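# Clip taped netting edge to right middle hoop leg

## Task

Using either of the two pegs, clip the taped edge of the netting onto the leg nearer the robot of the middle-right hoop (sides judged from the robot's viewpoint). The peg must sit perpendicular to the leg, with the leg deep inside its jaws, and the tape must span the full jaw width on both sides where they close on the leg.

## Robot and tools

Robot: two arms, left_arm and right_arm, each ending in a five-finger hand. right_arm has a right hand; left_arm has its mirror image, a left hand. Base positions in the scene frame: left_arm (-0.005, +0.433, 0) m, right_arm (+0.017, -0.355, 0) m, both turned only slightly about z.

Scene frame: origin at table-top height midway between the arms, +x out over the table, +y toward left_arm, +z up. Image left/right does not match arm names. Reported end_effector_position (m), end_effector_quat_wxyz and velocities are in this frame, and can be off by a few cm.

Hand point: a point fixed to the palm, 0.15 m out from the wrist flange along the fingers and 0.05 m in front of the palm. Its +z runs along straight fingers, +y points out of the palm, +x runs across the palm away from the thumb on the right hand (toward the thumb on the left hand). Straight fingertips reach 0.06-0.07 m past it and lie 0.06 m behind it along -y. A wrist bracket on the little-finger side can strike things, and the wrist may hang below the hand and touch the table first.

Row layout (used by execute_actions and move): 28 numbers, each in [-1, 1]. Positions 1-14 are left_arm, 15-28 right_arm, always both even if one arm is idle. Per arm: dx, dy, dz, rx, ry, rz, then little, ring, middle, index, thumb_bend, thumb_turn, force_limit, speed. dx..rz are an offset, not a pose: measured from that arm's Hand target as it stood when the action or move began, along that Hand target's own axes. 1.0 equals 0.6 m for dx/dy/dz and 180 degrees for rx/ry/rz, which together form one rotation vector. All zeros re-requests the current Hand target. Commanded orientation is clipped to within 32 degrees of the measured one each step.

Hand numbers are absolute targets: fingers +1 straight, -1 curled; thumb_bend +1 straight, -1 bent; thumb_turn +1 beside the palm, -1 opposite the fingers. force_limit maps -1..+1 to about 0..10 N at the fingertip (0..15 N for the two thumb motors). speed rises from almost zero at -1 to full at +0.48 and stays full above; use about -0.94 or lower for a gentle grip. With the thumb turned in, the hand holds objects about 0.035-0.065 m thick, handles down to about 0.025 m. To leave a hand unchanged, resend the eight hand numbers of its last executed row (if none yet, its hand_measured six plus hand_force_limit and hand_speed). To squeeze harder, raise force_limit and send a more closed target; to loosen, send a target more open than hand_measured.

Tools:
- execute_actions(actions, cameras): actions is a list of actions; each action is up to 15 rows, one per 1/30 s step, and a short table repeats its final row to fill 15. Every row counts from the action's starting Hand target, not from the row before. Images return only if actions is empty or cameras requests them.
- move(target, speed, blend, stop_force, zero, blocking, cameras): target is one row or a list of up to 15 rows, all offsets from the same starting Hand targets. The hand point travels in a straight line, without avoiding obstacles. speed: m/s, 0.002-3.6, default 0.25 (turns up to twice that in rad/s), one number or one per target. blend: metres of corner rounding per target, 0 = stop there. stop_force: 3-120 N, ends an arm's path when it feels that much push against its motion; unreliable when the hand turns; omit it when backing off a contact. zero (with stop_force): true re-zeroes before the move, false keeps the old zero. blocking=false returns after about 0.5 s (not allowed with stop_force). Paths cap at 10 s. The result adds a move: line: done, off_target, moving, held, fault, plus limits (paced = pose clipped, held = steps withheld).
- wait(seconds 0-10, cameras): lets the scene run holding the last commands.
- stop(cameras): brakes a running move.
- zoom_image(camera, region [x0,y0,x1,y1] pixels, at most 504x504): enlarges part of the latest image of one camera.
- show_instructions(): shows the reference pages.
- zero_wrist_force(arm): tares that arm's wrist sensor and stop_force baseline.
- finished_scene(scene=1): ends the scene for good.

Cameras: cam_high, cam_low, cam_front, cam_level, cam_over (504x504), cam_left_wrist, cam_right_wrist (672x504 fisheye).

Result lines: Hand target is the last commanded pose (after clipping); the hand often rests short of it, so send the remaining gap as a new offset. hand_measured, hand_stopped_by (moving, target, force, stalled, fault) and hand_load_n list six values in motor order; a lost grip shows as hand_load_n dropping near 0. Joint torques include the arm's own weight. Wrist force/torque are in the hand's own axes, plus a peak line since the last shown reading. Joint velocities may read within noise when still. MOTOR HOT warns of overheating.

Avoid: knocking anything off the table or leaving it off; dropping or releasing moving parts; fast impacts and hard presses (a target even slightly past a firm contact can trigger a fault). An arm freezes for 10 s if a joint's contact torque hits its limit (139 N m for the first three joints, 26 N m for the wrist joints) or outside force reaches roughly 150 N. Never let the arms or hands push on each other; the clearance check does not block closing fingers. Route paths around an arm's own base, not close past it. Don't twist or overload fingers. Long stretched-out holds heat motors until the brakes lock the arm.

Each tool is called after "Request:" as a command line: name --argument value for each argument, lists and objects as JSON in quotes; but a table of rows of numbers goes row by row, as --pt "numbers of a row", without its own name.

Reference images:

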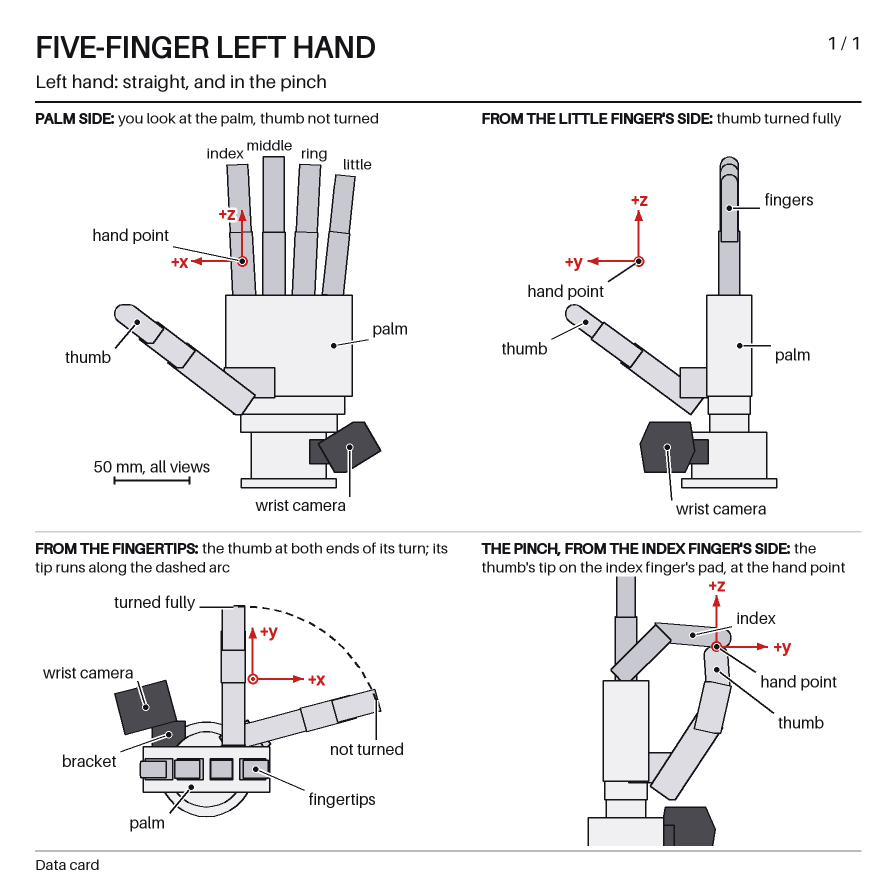

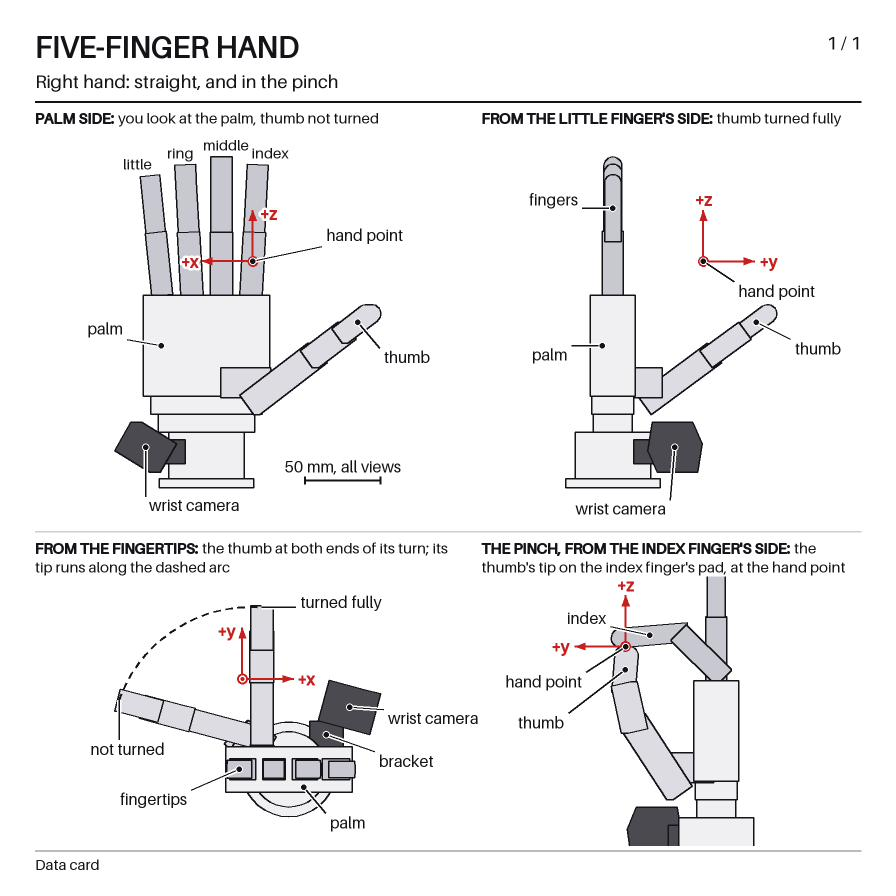

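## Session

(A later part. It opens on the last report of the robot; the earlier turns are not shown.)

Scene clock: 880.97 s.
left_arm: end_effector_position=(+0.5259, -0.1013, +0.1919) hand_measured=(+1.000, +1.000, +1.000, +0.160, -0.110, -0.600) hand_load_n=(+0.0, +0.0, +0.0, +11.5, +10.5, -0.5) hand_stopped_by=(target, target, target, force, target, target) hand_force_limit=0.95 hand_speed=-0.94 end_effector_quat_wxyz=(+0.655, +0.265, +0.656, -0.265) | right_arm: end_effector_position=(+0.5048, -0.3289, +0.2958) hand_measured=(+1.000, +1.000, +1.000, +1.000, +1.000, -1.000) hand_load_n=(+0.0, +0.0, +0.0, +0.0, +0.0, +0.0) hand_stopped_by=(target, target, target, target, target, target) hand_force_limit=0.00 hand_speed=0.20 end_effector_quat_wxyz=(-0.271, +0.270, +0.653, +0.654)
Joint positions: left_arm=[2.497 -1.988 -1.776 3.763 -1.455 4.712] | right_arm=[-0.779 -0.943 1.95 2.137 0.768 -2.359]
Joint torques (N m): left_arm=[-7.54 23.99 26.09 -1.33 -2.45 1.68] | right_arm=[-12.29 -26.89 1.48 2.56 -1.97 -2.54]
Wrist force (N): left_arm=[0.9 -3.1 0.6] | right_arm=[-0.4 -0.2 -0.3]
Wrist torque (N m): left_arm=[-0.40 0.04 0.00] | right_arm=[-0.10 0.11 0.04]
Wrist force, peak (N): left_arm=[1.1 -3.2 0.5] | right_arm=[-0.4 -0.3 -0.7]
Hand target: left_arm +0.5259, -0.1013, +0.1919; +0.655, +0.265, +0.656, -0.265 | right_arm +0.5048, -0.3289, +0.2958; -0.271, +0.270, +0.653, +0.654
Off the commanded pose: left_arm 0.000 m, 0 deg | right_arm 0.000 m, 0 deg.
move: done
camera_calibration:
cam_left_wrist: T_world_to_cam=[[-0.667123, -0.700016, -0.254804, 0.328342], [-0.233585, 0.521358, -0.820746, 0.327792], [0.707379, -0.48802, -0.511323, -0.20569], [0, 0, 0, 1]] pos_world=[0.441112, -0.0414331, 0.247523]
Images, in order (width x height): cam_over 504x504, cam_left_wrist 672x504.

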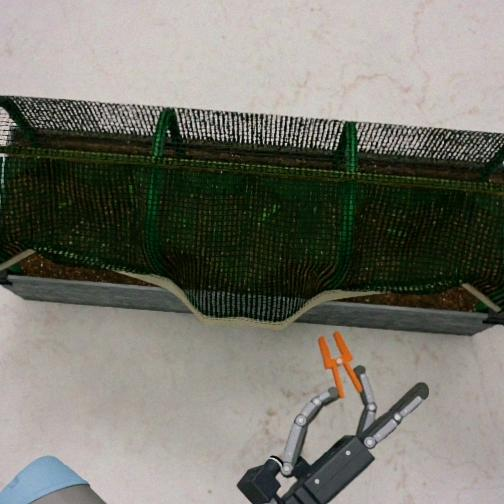

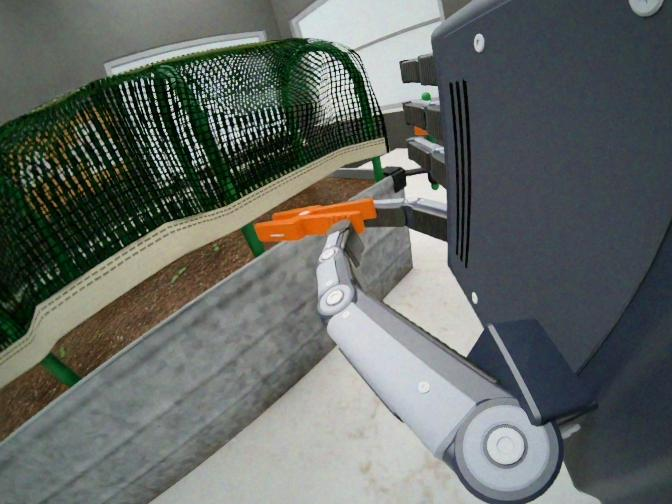

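Request:
move --target '[0,0,0,0,0,0,1,1,1,-0.3,-0.145,-0.6,0.95,-0.94,0,0,0,0,0,0,1,1,1,1,1,-1,0,0.2]' --speed 0.05 --cameras '["cam_over","cam_left_wrist"]'

Request:
zoom_image --camera "cam_over" --region '[300, 310, 390, 400]'

Request:
zoom_image --camera "cam_left_wrist" --region '[200, 130, 400, 280]'

Scene clock: 885.83 s.
left_arm: end_effector_position=(+0.5259, -0.1013, +0.1919) hand_measured=(+1.000, +1.000, +1.000, +0.160, -0.140, -0.600) hand_load_n=(+0.0, +0.0, +0.0, +11.5, +10.5, -0.5) hand_stopped_by=(target, target, target, force, target, target) hand_force_limit=0.95 hand_speed=-0.94 end_effector_quat_wxyz=(+0.655, +0.265, +0.656, -0.265) | right_arm: end_effector_position=(+0.5048, -0.3289, +0.2958) hand_measured=(+1.000, +1.000, +1.000, +1.000, +1.000, -1.000) hand_load_n=(+0.0, +0.0, +0.0, +0.5, +0.0, +0.0) hand_stopped_by=(target, target, target, target, target, target) hand_force_limit=0.00 hand_speed=0.20 end_effector_quat_wxyz=(-0.271, +0.270, +0.653, +0.654)
Joint positions: left_arm=[2.497 -1.988 -1.776 3.763 -1.455 4.712] | right_arm=[-0.779 -0.943 1.95 2.137 0.768 -2.359]
Joint torques (N m): left_arm=[-7.24 23.16 25.86 -1.19 -2.38 1.58] | right_arm=[-13.07 -26.79 1.29 2.64 -1.99 -2.38]
Wrist force (N): left_arm=[0.8 -3.1 0.4] | right_arm=[-0.5 0.1 -0.5]
Wrist torque (N m): left_arm=[-0.40 0.05 0.00] | right_arm=[-0.04 0.13 0.04]
Wrist force, peak (N): left_arm=[1.1 -3.2 0.6] | right_arm=[-0.6 -0.3 -0.7]
Hand target: left_arm +0.5259, -0.1013, +0.1919; +0.655, +0.265, +0.656, -0.265 | right_arm +0.5048, -0.3289, +0.2958; -0.271, +0.270, +0.653, +0.654
Off the commanded pose: left_arm 0.000 m, 0 deg | right_arm 0.000 m, 0 deg.
move: done
camera_calibration:
cam_left_wrist: T_world_to_cam=[[-0.667123, -0.700016, -0.254804, 0.328342], [-0.233585, 0.521358, -0.820746, 0.327792], [0.707379, -0.48802, -0.511323, -0.20569], [0, 0, 0, 1]] pos_world=[0.441112, -0.0414331, 0.247523]
Images, in order (width x height): cam_over 504x504, cam_left_wrist 672x504.

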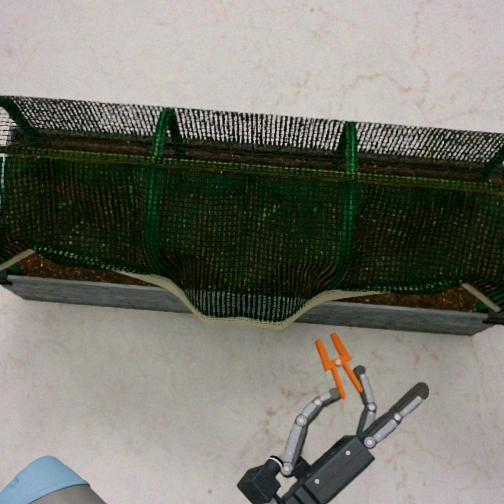

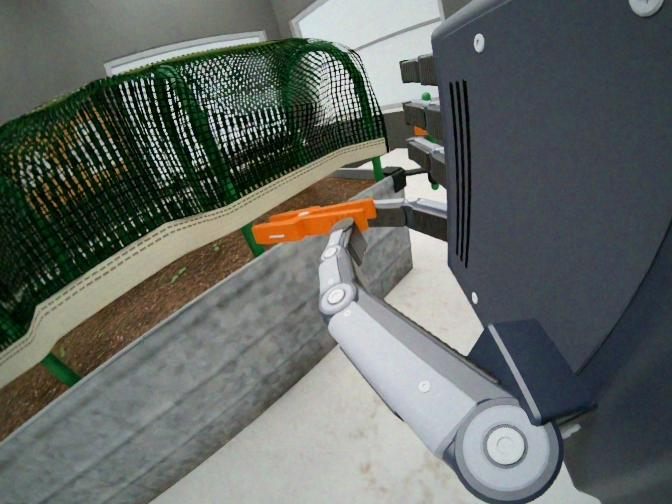

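Scaled by 5.600.

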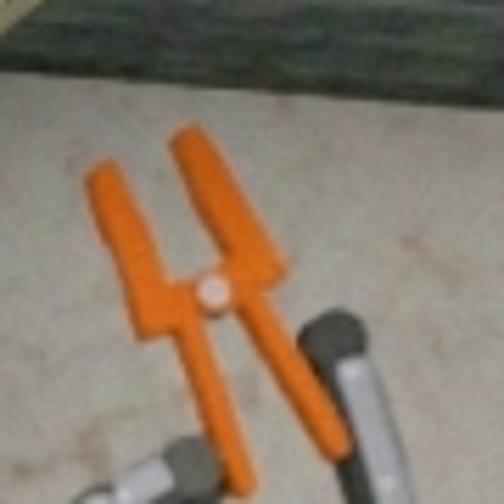

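Scaled by 2.520 from the camera's 672x504 image, which has a finer 960x720 frame.

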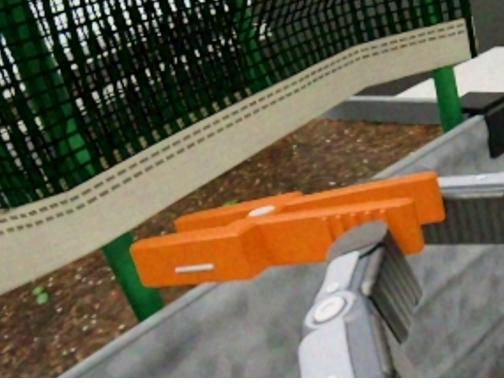

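Request:
move --target '[0,0,0,0,0,0,1,1,1,-0.3,-0.185,-0.6,0.95,-0.94,0,0,0,0,0,0,1,1,1,1,1,-1,0,0.2]' --speed 0.05 --cameras '["cam_over"]'

Request:
zoom_image --camera "cam_over" --region '[300, 310, 390, 400]'

Scene clock: 902.60 s.
left_arm: end_effector_position=(+0.5259, -0.1013, +0.1919) hand_measured=(+1.000, +1.000, +1.000, +0.160, -0.180, -0.600) hand_load_n=(+0.0, +0.0, +0.0, +12.0, +10.0, -0.5) hand_stopped_by=(target, target, target, force, target, target) hand_force_limit=0.95 hand_speed=-0.94 end_effector_quat_wxyz=(+0.655, +0.265, +0.656, -0.265) | right_arm: end_effector_position=(+0.5048, -0.3289, +0.2958) hand_measured=(+1.000, +1.000, +1.000, +1.000, +1.000, -1.000) hand_load_n=(+0.0, +0.0, +0.0, +0.0, -0.5, +0.0) hand_stopped_by=(target, target, target, target, target, target) hand_force_limit=0.00 hand_speed=0.20 end_effector_quat_wxyz=(-0.271, +0.270, +0.653, +0.654)
Joint positions: left_arm=[2.497 -1.988 -1.776 3.763 -1.455 4.712] | right_arm=[-0.779 -0.943 1.95 2.137 0.768 -2.359]
Joint torques (N m): left_arm=[-6.62 23.76 25.27 -1.25 -2.29 1.6] | right_arm=[-13.62 -27.15 1.01 2.58 -1.81 -2.29]
Wrist force (N): left_arm=[1.1 -2.9 0.9] | right_arm=[-0.5 0.0 -0.4]
Wrist torque (N m): left_arm=[-0.40 0.02 0.00] | right_arm=[-0.07 0.13 0.03]
Wrist force, peak (N): left_arm=[0.9 -3.2 0.5] | right_arm=[-0.5 -0.1 -0.8]
Hand target: left_arm +0.5259, -0.1013, +0.1919; +0.655, +0.265, +0.656, -0.265 | right_arm +0.5048, -0.3289, +0.2958; -0.271, +0.270, +0.653, +0.654
Off the commanded pose: left_arm 0.000 m, 0 deg | right_arm 0.000 m, 0 deg.
move: done
Images, in order (width x height): cam_over 504x504.

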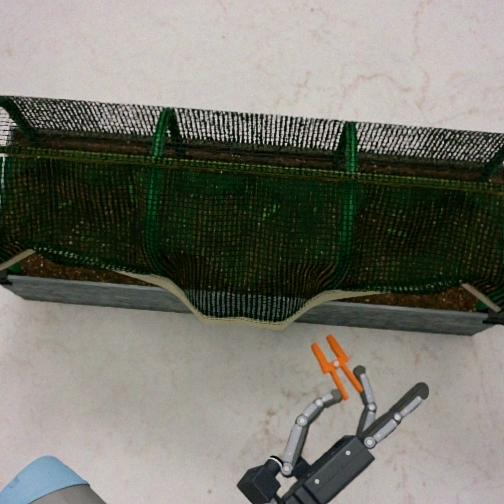

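Scaled by 5.600.

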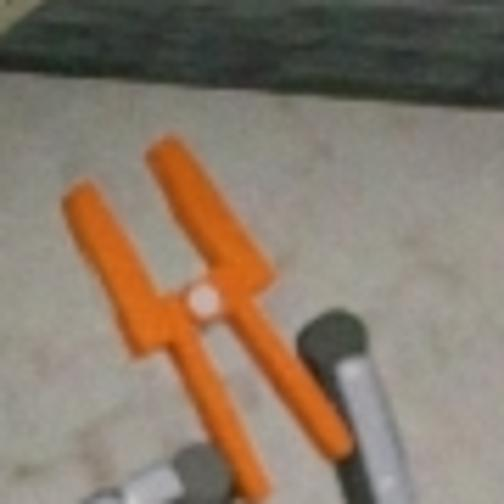

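Request:
move --target '[0,0.0195,0.0453,0.0556,0,0,1,1,1,-0.3,-0.185,-0.6,0.95,-0.94,0,0,0,0,0,0,1,1,1,1,1,-1,0,0.2]' --speed 0.06 --cameras '["cam_over","cam_left_wrist","cam_right_wrist"]'

Request:
zoom_image --camera "cam_over" --region '[300, 250, 410, 360]'

Request:
zoom_image --camera "cam_left_wrist" --region '[200, 130, 400, 280]'

Request:
zoom_image --camera "cam_right_wrist" --region '[260, 150, 380, 270]'

Scene clock: 929.13 s.
left_arm: end_effector_position=(+0.5535, -0.1118, +0.1919) hand_measured=(+1.000, +1.000, +1.000, +0.160, -0.178, -0.600) hand_load_n=(+0.0, +0.0, +0.0, +12.0, +10.0, -0.5) hand_stopped_by=(target, target, target, force, target, target) hand_force_limit=0.95 hand_speed=-0.94 end_effector_quat_wxyz=(+0.630, +0.321, +0.630, -0.321) | right_arm: end_effector_position=(+0.5048, -0.3289, +0.2958) hand_measured=(+1.000, +1.000, +1.000, +1.000, +1.000, -1.000) hand_load_n=(+0.0, +0.0, +0.0, +0.0, -0.5, +0.5) hand_stopped_by=(target, target, target, target, target, target) hand_force_limit=0.00 hand_speed=0.20 end_effector_quat_wxyz=(-0.271, +0.270, +0.653, +0.654)
Joint positions: left_arm=[2.601 -2.019 -1.728 3.746 -1.177 4.712] | right_arm=[-0.779 -0.943 1.95 2.137 0.768 -2.359]
Joint torques (N m): left_arm=[7.19 24.04 24.44 -1.46 2.64 1.43] | right_arm=[-13 -27.14 1.24 2.37 -1.77 -2.34]
Wrist force (N): left_arm=[0.5 -2.7 0.7] | right_arm=[-0.3 -0.2 -0.5]
Wrist torque (N m): left_arm=[-0.30 0.12 0.00] | right_arm=[-0.10 0.10 0.04]
Wrist force, peak (N): left_arm=[0.8 -3.3 1.1] | right_arm=[-0.7 -0.1 -0.6]
Hand target: left_arm +0.5536, -0.1118, +0.1919; +0.630, +0.321, +0.630, -0.321 | right_arm +0.5048, -0.3289, +0.2958; -0.271, +0.270, +0.653, +0.654
Off the commanded pose: left_arm 0.000 m, 0 deg | right_arm 0.000 m, 0 deg.
move: done
camera_calibration:
cam_left_wrist: T_world_to_cam=[[-0.778476, -0.573664, -0.254724, 0.415213], [-0.139615, 0.553914, -0.820785, 0.291333], [0.61195, -0.603398, -0.511301, -0.190424], [0, 0, 0, 1]] pos_world=[0.480438, -0.0380818, 0.247522]
cam_right_wrist: T_world_to_cam=[[0.535715, 0.0319862, 0.843793, -0.499991], [0.720578, -0.538262, -0.437082, -0.41286], [0.440201, 0.84217, -0.311404, 0.264769], [0, 0, 0, 1]] pos_world=[0.448799, -0.429215, 0.323885]
Images, in order (width x height): cam_over 504x504, cam_left_wrist 672x504, cam_right_wrist 672x504.

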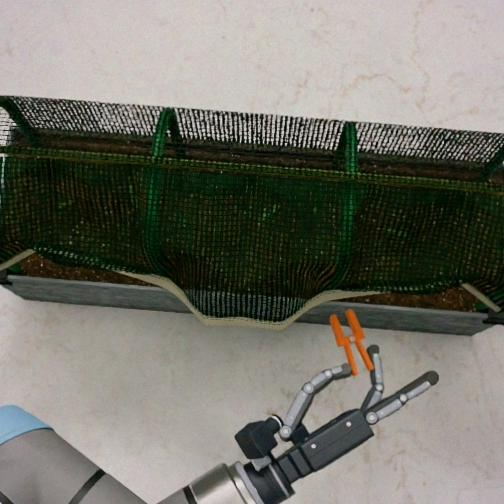

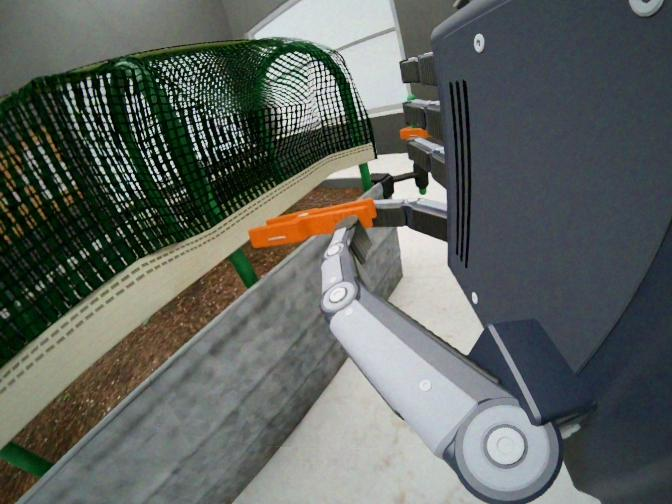

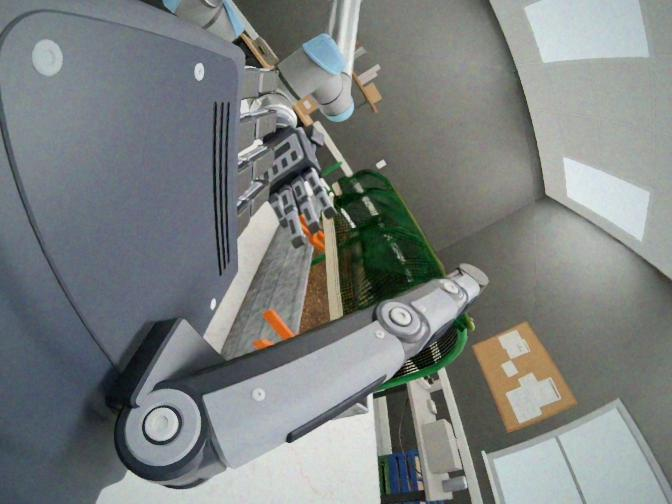

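Scaled by 4.582.

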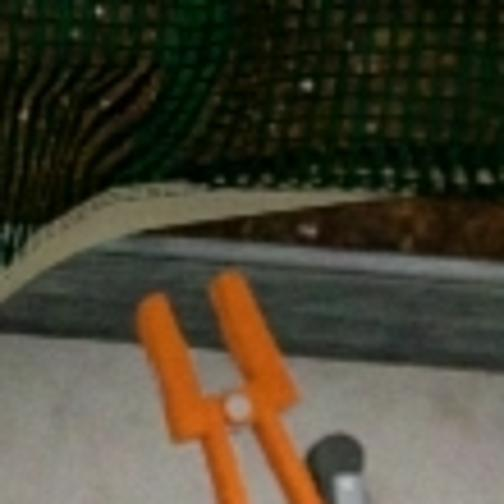

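Scaled by 2.520 from the camera's 672x504 image, which has a finer 960x720 frame.

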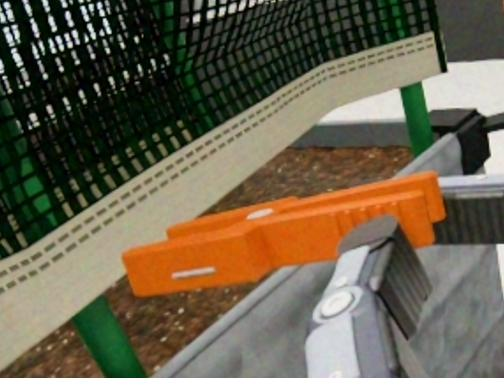

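Scaled by 4.200 from the camera's 672x504 image, which has a finer 960x720 frame.

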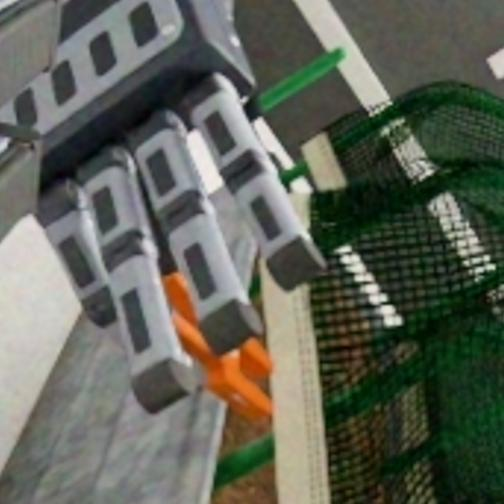

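Request:
move --target '[0,0.0293,0.0052,0,0,0,1,1,1,-0.3,-0.185,-0.6,0.95,-0.94,0,0,0,0,0,0,1,1,1,1,1,-1,0,0.2]' --speed 0.04 --stop_force 5 --cameras '["cam_over","cam_left_wrist","cam_front","cam_low"]'

Request:
zoom_image --camera "cam_over" --region '[300, 230, 400, 330]'

Request:
zoom_image --camera "cam_left_wrist" --region '[180, 150, 350, 300]'

Request:
zoom_image --camera "cam_front" --region '[260, 230, 360, 330]'

Request:
zoom_image --camera "cam_low" --region '[120, 130, 280, 230]'

Scene clock: 959.47 s.
left_arm: end_effector_position=(+0.5696, -0.1040, +0.1919) hand_measured=(+1.000, +1.000, +1.000, +0.160, -0.178, -0.600) hand_load_n=(+0.0, +0.0, +0.0, +12.0, +10.0, -0.5) hand_stopped_by=(target, target, target, force, target, target) hand_force_limit=0.95 hand_speed=-0.94 end_effector_quat_wxyz=(+0.630, +0.321, +0.630, -0.321) | right_arm: end_effector_position=(+0.5048, -0.3289, +0.2958) hand_measured=(+1.000, +1.000, +1.000, +1.000, +1.000, -1.000) hand_load_n=(+0.0, +0.0, +0.0, +0.0, +0.0, +0.0) hand_stopped_by=(target, target, target, target, target, target) hand_force_limit=0.00 hand_speed=0.20 end_effector_quat_wxyz=(-0.271, +0.270, +0.653, +0.654)
Joint positions: left_arm=[2.63 -2.031 -1.709 3.739 -1.147 4.712] | right_arm=[-0.779 -0.943 1.95 2.137 0.768 -2.359]
Joint torques (N m): left_arm=[6.84 24.99 25.79 -1.39 2.59 1.26] | right_arm=[-12.36 -27.75 1.33 2.5 -1.87 -2.31]
Wrist force (N): left_arm=[0.8 -2.6 0.3] | right_arm=[-0.4 -0.3 -0.5]
Wrist torque (N m): left_arm=[-0.27 0.06 0.03] | right_arm=[-0.12 0.12 0.03]
Wrist force, peak (N): left_arm=[0.9 -2.9 0.7] | right_arm=[-0.5 -0.4 -0.6]
Hand target: left_arm +0.5696, -0.1040, +0.1919; +0.630, +0.321, +0.630, -0.321 | right_arm +0.5048, -0.3289, +0.2958; -0.271, +0.270, +0.653, +0.654
Off the commanded pose: left_arm 0.000 m, 0 deg | right_arm 0.000 m, 0 deg.
move: done
camera_calibration:
cam_left_wrist: T_world_to_cam=[[-0.778638, -0.573417, -0.254787, 0.432326], [-0.139434, 0.554018, -0.820745, 0.289164], [0.611786, -0.603537, -0.511333, -0.195484], [0, 0, 0, 1]] pos_world=[0.496539, -0.0302809, 0.247523]
Images, in order (width x height): cam_low 504x504, cam_front 504x504, cam_over 504x504, cam_left_wrist 672x504.

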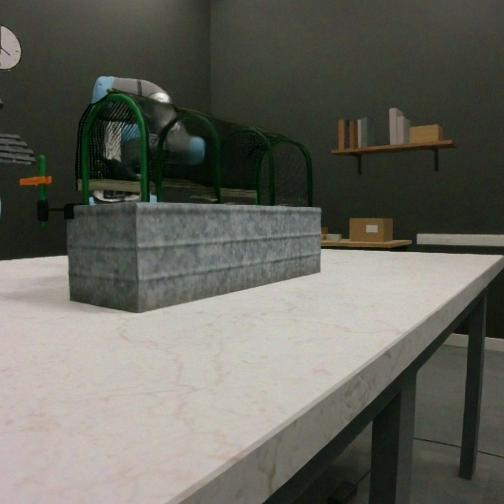

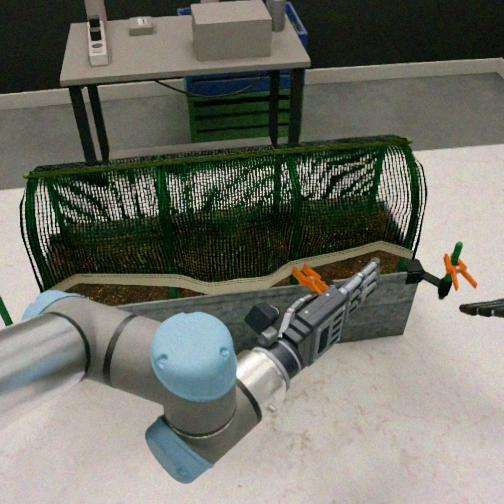

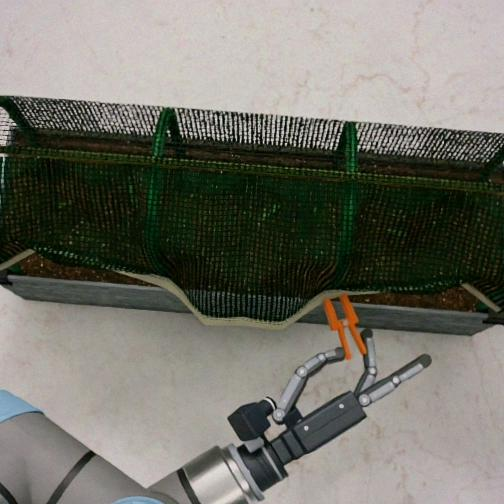

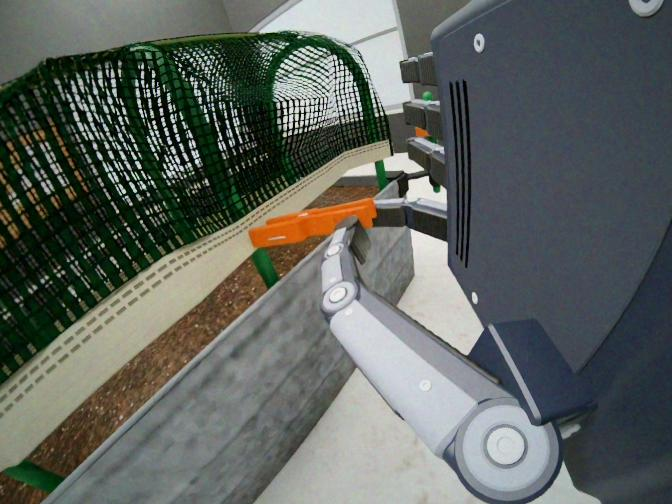

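Scaled by 5.040.

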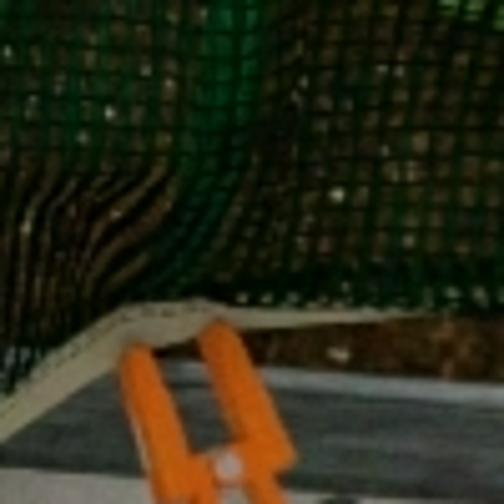

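Scaled by 2.965 from the camera's 672x504 image, which has a finer 960x720 frame.

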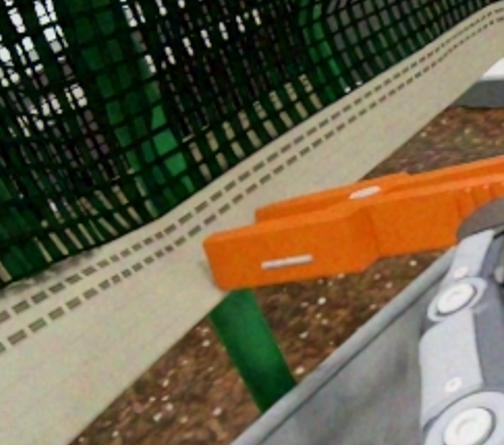

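Scaled by 5.040.

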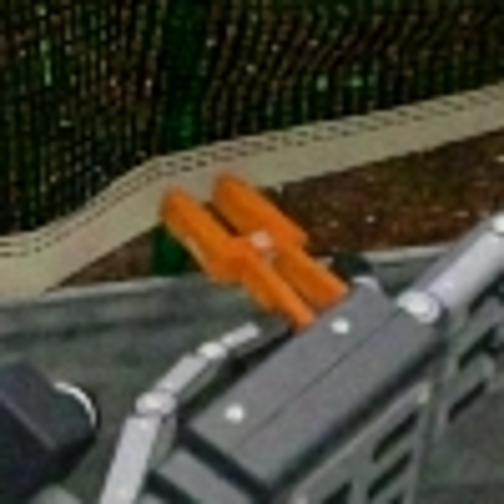

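Scaled by 3.150.

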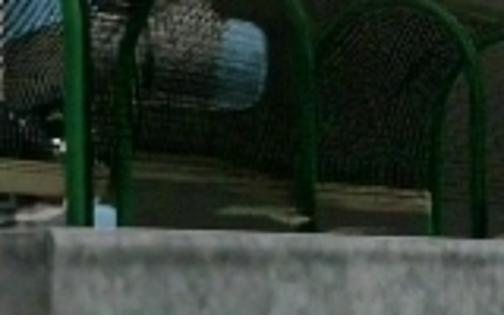

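Request:
move --target '[0,0,0,0,0,0,1,1,1,-0.3,-0.225,-0.6,0.95,-0.94,0,0,0,0,0,0,1,1,1,1,1,-1,0,0.2]' --speed 0.04 --cameras '["cam_over","cam_left_wrist"]'

Request:
zoom_image --camera "cam_over" --region '[300, 270, 390, 360]'

Request:
zoom_image --camera "cam_left_wrist" --region '[230, 170, 400, 300]'

Scene clock: 1002.07 s.
left_arm: end_effector_position=(+0.5696, -0.1040, +0.1919) hand_measured=(+1.000, +1.000, +1.000, +0.160, -0.220, -0.600) hand_load_n=(+0.0, +0.0, +0.0, +12.5, +9.5, -1.0) hand_stopped_by=(target, target, target, force, target, target) hand_force_limit=0.95 hand_speed=-0.94 end_effector_quat_wxyz=(+0.630, +0.321, +0.630, -0.321) | right_arm: end_effector_position=(+0.5048, -0.3289, +0.2958) hand_measured=(+1.000, +1.000, +1.000, +1.000, +1.000, -1.000) hand_load_n=(+0.0, +0.5, +0.0, +0.0, +0.0, +0.0) hand_stopped_by=(target, target, target, target, target, target) hand_force_limit=0.00 hand_speed=0.20 end_effector_quat_wxyz=(-0.271, +0.270, +0.653, +0.654)
Joint positions: left_arm=[2.63 -2.031 -1.709 3.739 -1.147 4.712] | right_arm=[-0.779 -0.943 1.95 2.137 0.768 -2.359]
Joint torques (N m): left_arm=[7.01 24.87 26 -1.42 2.34 1.53] | right_arm=[-12.97 -27.17 0.92 2.29 -1.96 -2.27]
Wrist force (N): left_arm=[0.8 -2.4 0.5] | right_arm=[-0.4 -0.2 -0.4]
Wrist torque (N m): left_arm=[-0.25 0.07 0.03] | right_arm=[-0.10 0.11 0.04]
Wrist force, peak (N): left_arm=[1.2 -2.6 0.4] | right_arm=[-0.5 -0.4 -0.7]
Hand target: left_arm +0.5696, -0.1040, +0.1919; +0.630, +0.321, +0.630, -0.321 | right_arm +0.5048, -0.3289, +0.2958; -0.271, +0.270, +0.653, +0.654
Off the commanded pose: left_arm 0.000 m, 0 deg | right_arm 0.000 m, 0 deg.
move: done
camera_calibration:
cam_left_wrist: T_world_to_cam=[[-0.778638, -0.573417, -0.254787, 0.432326], [-0.139434, 0.554018, -0.820745, 0.289164], [0.611786, -0.603537, -0.511333, -0.195484], [0, 0, 0, 1]] pos_world=[0.496539, -0.0302809, 0.247523]
Images, in order (width x height): cam_over 504x504, cam_left_wrist 672x504.

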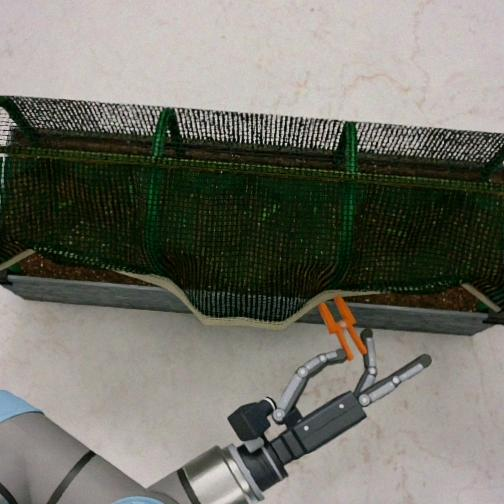

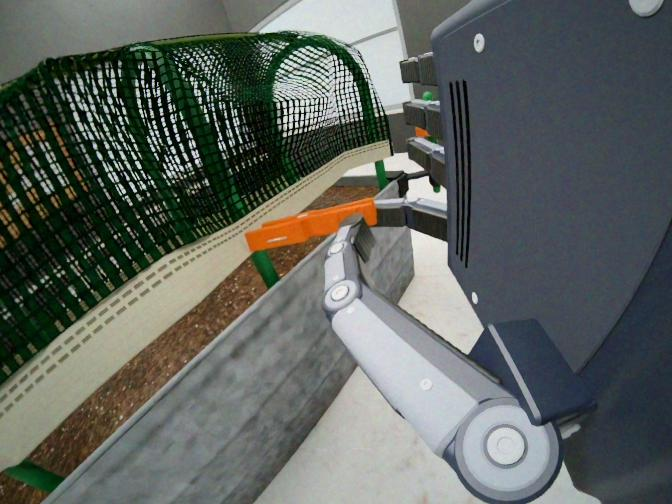

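Scaled by 5.600.

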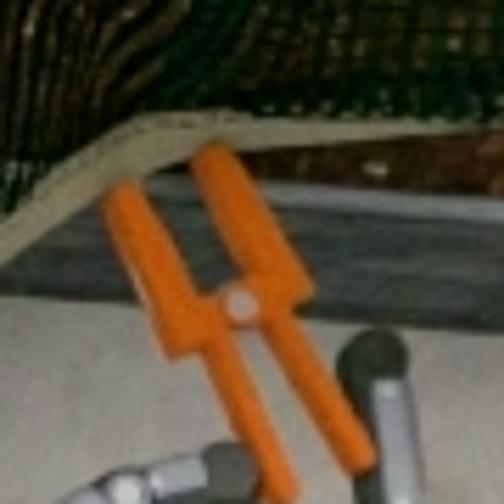

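Scaled by 2.965 from the camera's 672x504 image, which has a finer 960x720 frame.

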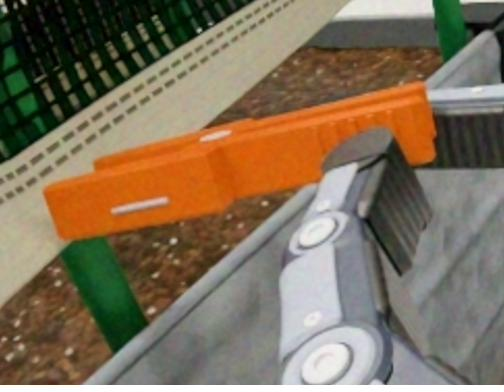

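Request:
move --target '[0,-0.002,0,0.03,0,0,1,1,1,-0.3,-0.225,-0.6,0.95,-0.94,0,0,0,0,0,0,1,1,1,1,1,-1,0,0.2]' --speed 0.04 --cameras '["cam_over","cam_left_wrist","cam_front"]'

Request:
zoom_image --camera "cam_over" --region '[300, 260, 390, 350]'

Request:
zoom_image --camera "cam_left_wrist" --region '[200, 170, 370, 300]'

Request:
zoom_image --camera "cam_front" --region '[260, 230, 350, 320]'

Scene clock: 1014.90 s.
left_arm: end_effector_position=(+0.5687, -0.1047, +0.1919) hand_measured=(+1.000, +1.000, +1.000, +0.160, -0.218, -0.600) hand_load_n=(+0.0, +0.0, +0.0, +13.0, +9.5, -0.5) hand_stopped_by=(target, target, target, force, target, target) hand_force_limit=0.95 hand_speed=-0.94 end_effector_quat_wxyz=(+0.614, +0.350, +0.614, -0.350) | right_arm: end_effector_position=(+0.5048, -0.3289, +0.2958) hand_measured=(+1.000, +1.000, +1.000, +1.000, +1.000, -1.000) hand_load_n=(+0.0, +0.0, +0.5, +0.0, +0.0, +0.0) hand_stopped_by=(target, target, target, target, target, target) hand_force_limit=0.00 hand_speed=0.20 end_effector_quat_wxyz=(-0.271, +0.270, +0.653, +0.654)
Joint positions: left_arm=[2.674 -2.03 -1.71 3.74 -1.01 4.712] | right_arm=[-0.779 -0.943 1.95 2.137 0.768 -2.359]
Joint torques (N m): left_arm=[6.3 24.03 26.56 -1.62 2.19 1.33] | right_arm=[-11.67 -27.56 0.9 2.19 -1.84 -2.23]
Wrist force (N): left_arm=[0.6 -2.5 0.5] | right_arm=[-0.4 -0.1 -0.6]
Wrist torque (N m): left_arm=[-0.27 0.09 0.03] | right_arm=[-0.07 0.12 0.04]
Wrist force, peak (N): left_arm=[0.3 -3.0 1.0] | right_arm=[-0.6 -0.2 -0.6]
Hand target: left_arm +0.5687, -0.1047, +0.1919; +0.614, +0.351, +0.614, -0.351 | right_arm +0.5048, -0.3289, +0.2958; -0.271, +0.270, +0.653, +0.654
Off the commanded pose: left_arm 0.000 m, 0 deg | right_arm 0.000 m, 0 deg.
move: done
camera_calibration:
cam_left_wrist: T_world_to_cam=[[-0.829005, -0.497876, -0.254696, 0.467786], [-0.0868525, 0.564527, -0.820833, 0.260625], [0.552456, -0.658353, -0.511237, -0.16734], [0, 0, 0, 1]] pos_world=[0.502881, -0.0243997, 0.247522]
Images, in order (width x height): cam_front 504x504, cam_over 504x504, cam_left_wrist 672x504.

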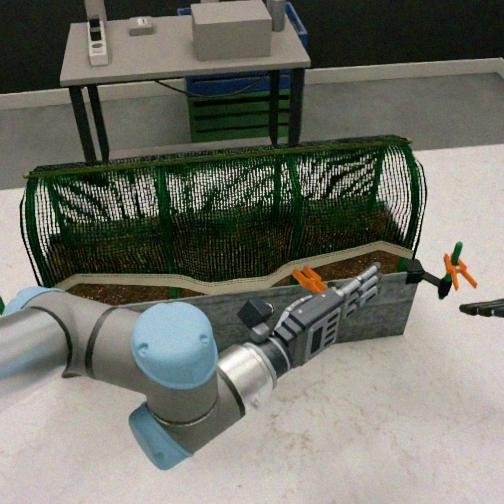

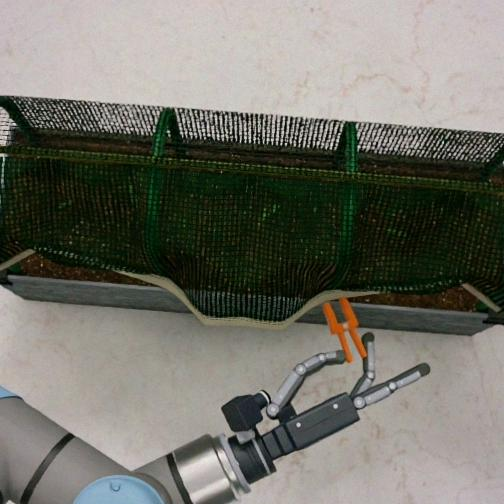

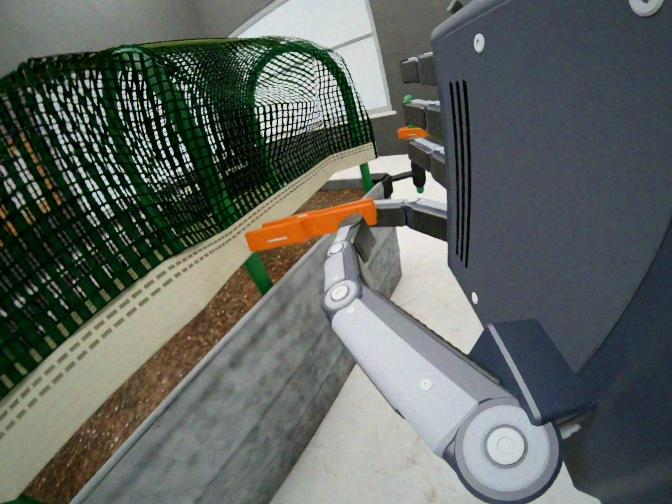

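Scaled by 5.600.

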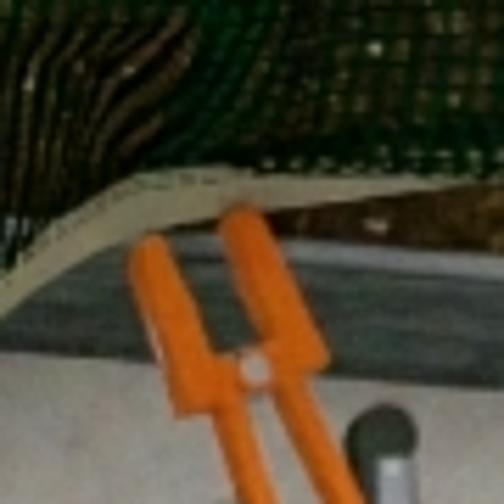

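Scaled by 2.965 from the camera's 672x504 image, which has a finer 960x720 frame.

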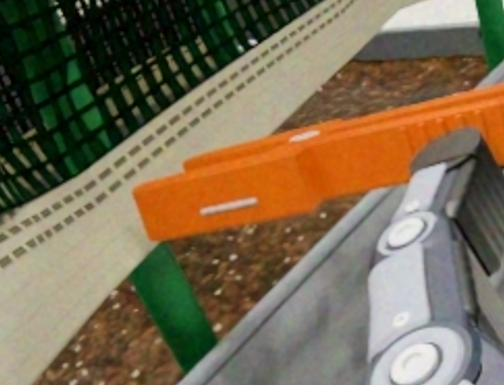

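Scaled by 5.600.

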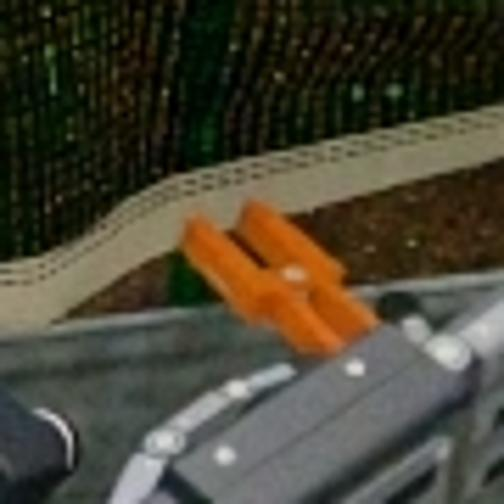

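Request:
move --target '[0,0.02,0.0022,0,0,0,1,1,1,-0.3,-0.225,-0.6,0.95,-0.94,0,0,0,0,0,0,1,1,1,1,1,-1,0,0.2]' --speed 0.02 --stop_force 10 --cameras '["cam_over","cam_left_wrist","cam_front"]'

Request:
zoom_image --camera "cam_over" --region '[300, 260, 390, 350]'

Request:
zoom_image --camera "cam_left_wrist" --region '[200, 170, 370, 300]'

Request:
zoom_image --camera "cam_front" --region '[260, 230, 350, 320]'

Scene clock: 1042.03 s.
left_arm: end_effector_position=(+0.5797, -0.0997, +0.1919) hand_measured=(+1.000, +1.000, +1.000, +0.160, -0.218, -0.600) hand_load_n=(+0.0, +0.0, +0.0, +13.5, +11.5, -1.0) hand_stopped_by=(target, target, target, force, target, target) hand_force_limit=0.95 hand_speed=-0.94 end_effector_quat_wxyz=(+0.614, +0.351, +0.614, -0.351) | right_arm: end_effector_position=(+0.5048, -0.3289, +0.2958) hand_measured=(+1.000, +1.000, +1.000, +1.000, +1.000, -1.000) hand_load_n=(+0.0, +0.0, +0.0, +0.0, +0.0, +0.5) hand_stopped_by=(target, target, target, target, target, target) hand_force_limit=0.00 hand_speed=0.20 end_effector_quat_wxyz=(-0.271, +0.270, +0.653, +0.654)
Joint positions: left_arm=[2.692 -2.04 -1.694 3.734 -0.991 4.712] | right_arm=[-0.779 -0.943 1.95 2.137 0.768 -2.359]
Joint torques (N m): left_arm=[8.59 25.57 25.92 -1.42 2.09 0.04] | right_arm=[-11.7 -27.46 0.6 2.29 -1.83 -2.23]
Wrist force (N): left_arm=[0.5 -3.9 0.8] | right_arm=[-0.7 0.2 -0.4]
Wrist torque (N m): left_arm=[-0.26 0.08 0.02] | right_arm=[-0.04 0.17 0.02]
Wrist force, peak (N): left_arm=[0.7 -4.2 1.1] | right_arm=[-0.5 -0.4 -0.7]
Hand target: left_arm +0.5797, -0.0997, +0.1919; +0.614, +0.351, +0.614, -0.351 | right_arm +0.5048, -0.3289, +0.2958; -0.271, +0.270, +0.653, +0.654
Off the commanded pose: left_arm 0.000 m, 0 deg | right_arm 0.000 m, 0 deg.
move: done
camera_calibration:
cam_left_wrist: T_world_to_cam=[[-0.829146, -0.497671, -0.254638, 0.479458], [-0.0868097, 0.564595, -0.82079, 0.258727], [0.552251, -0.65845, -0.511334, -0.169999], [0, 0, 0, 1]] pos_world=[0.513882, -0.0193991, 0.247523]
Images, in order (width x height): cam_front 504x504, cam_over 504x504, cam_left_wrist 672x504.

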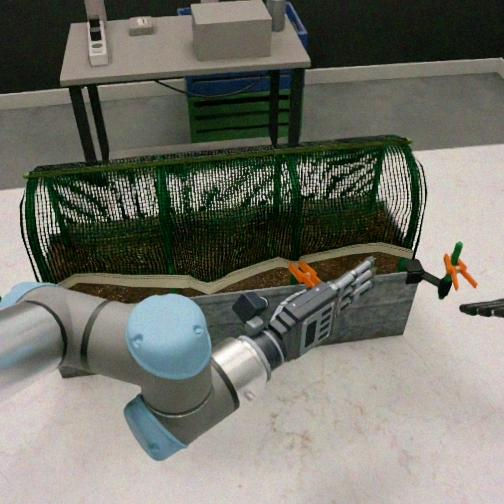

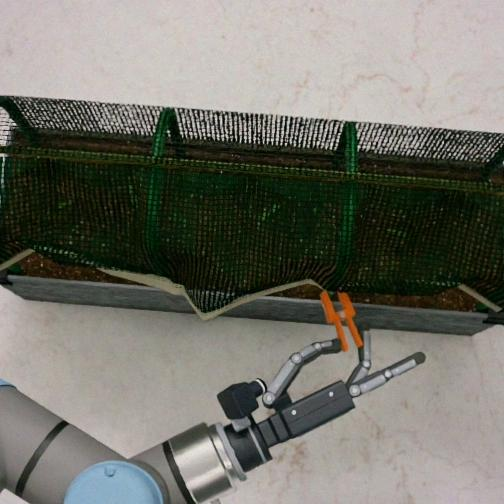

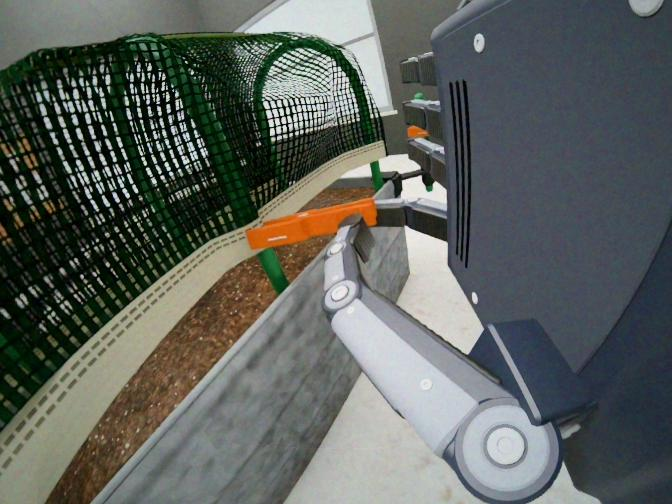

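Scaled by 5.600.

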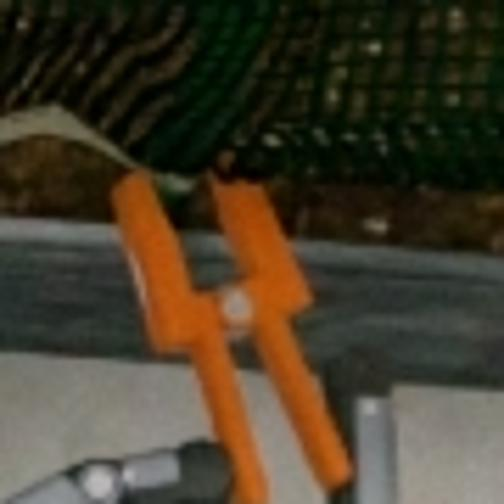

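Scaled by 2.965 from the camera's 672x504 image, which has a finer 960x720 frame.

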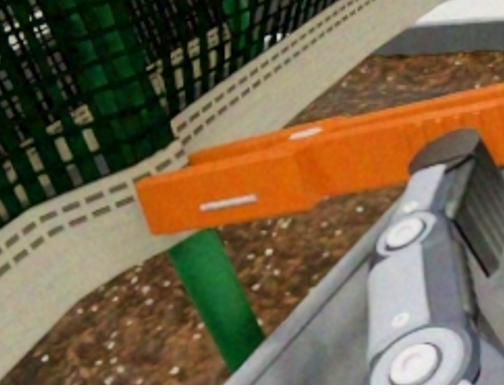

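Scaled by 5.600.

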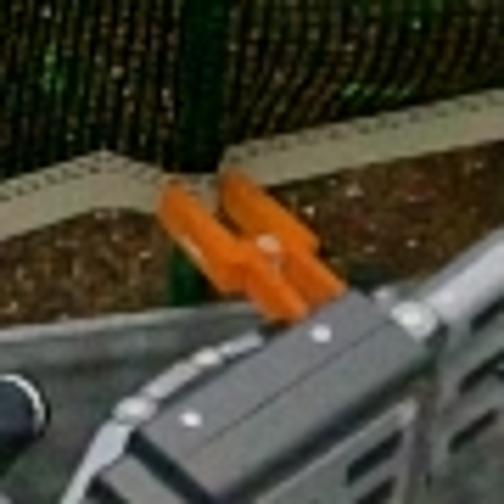

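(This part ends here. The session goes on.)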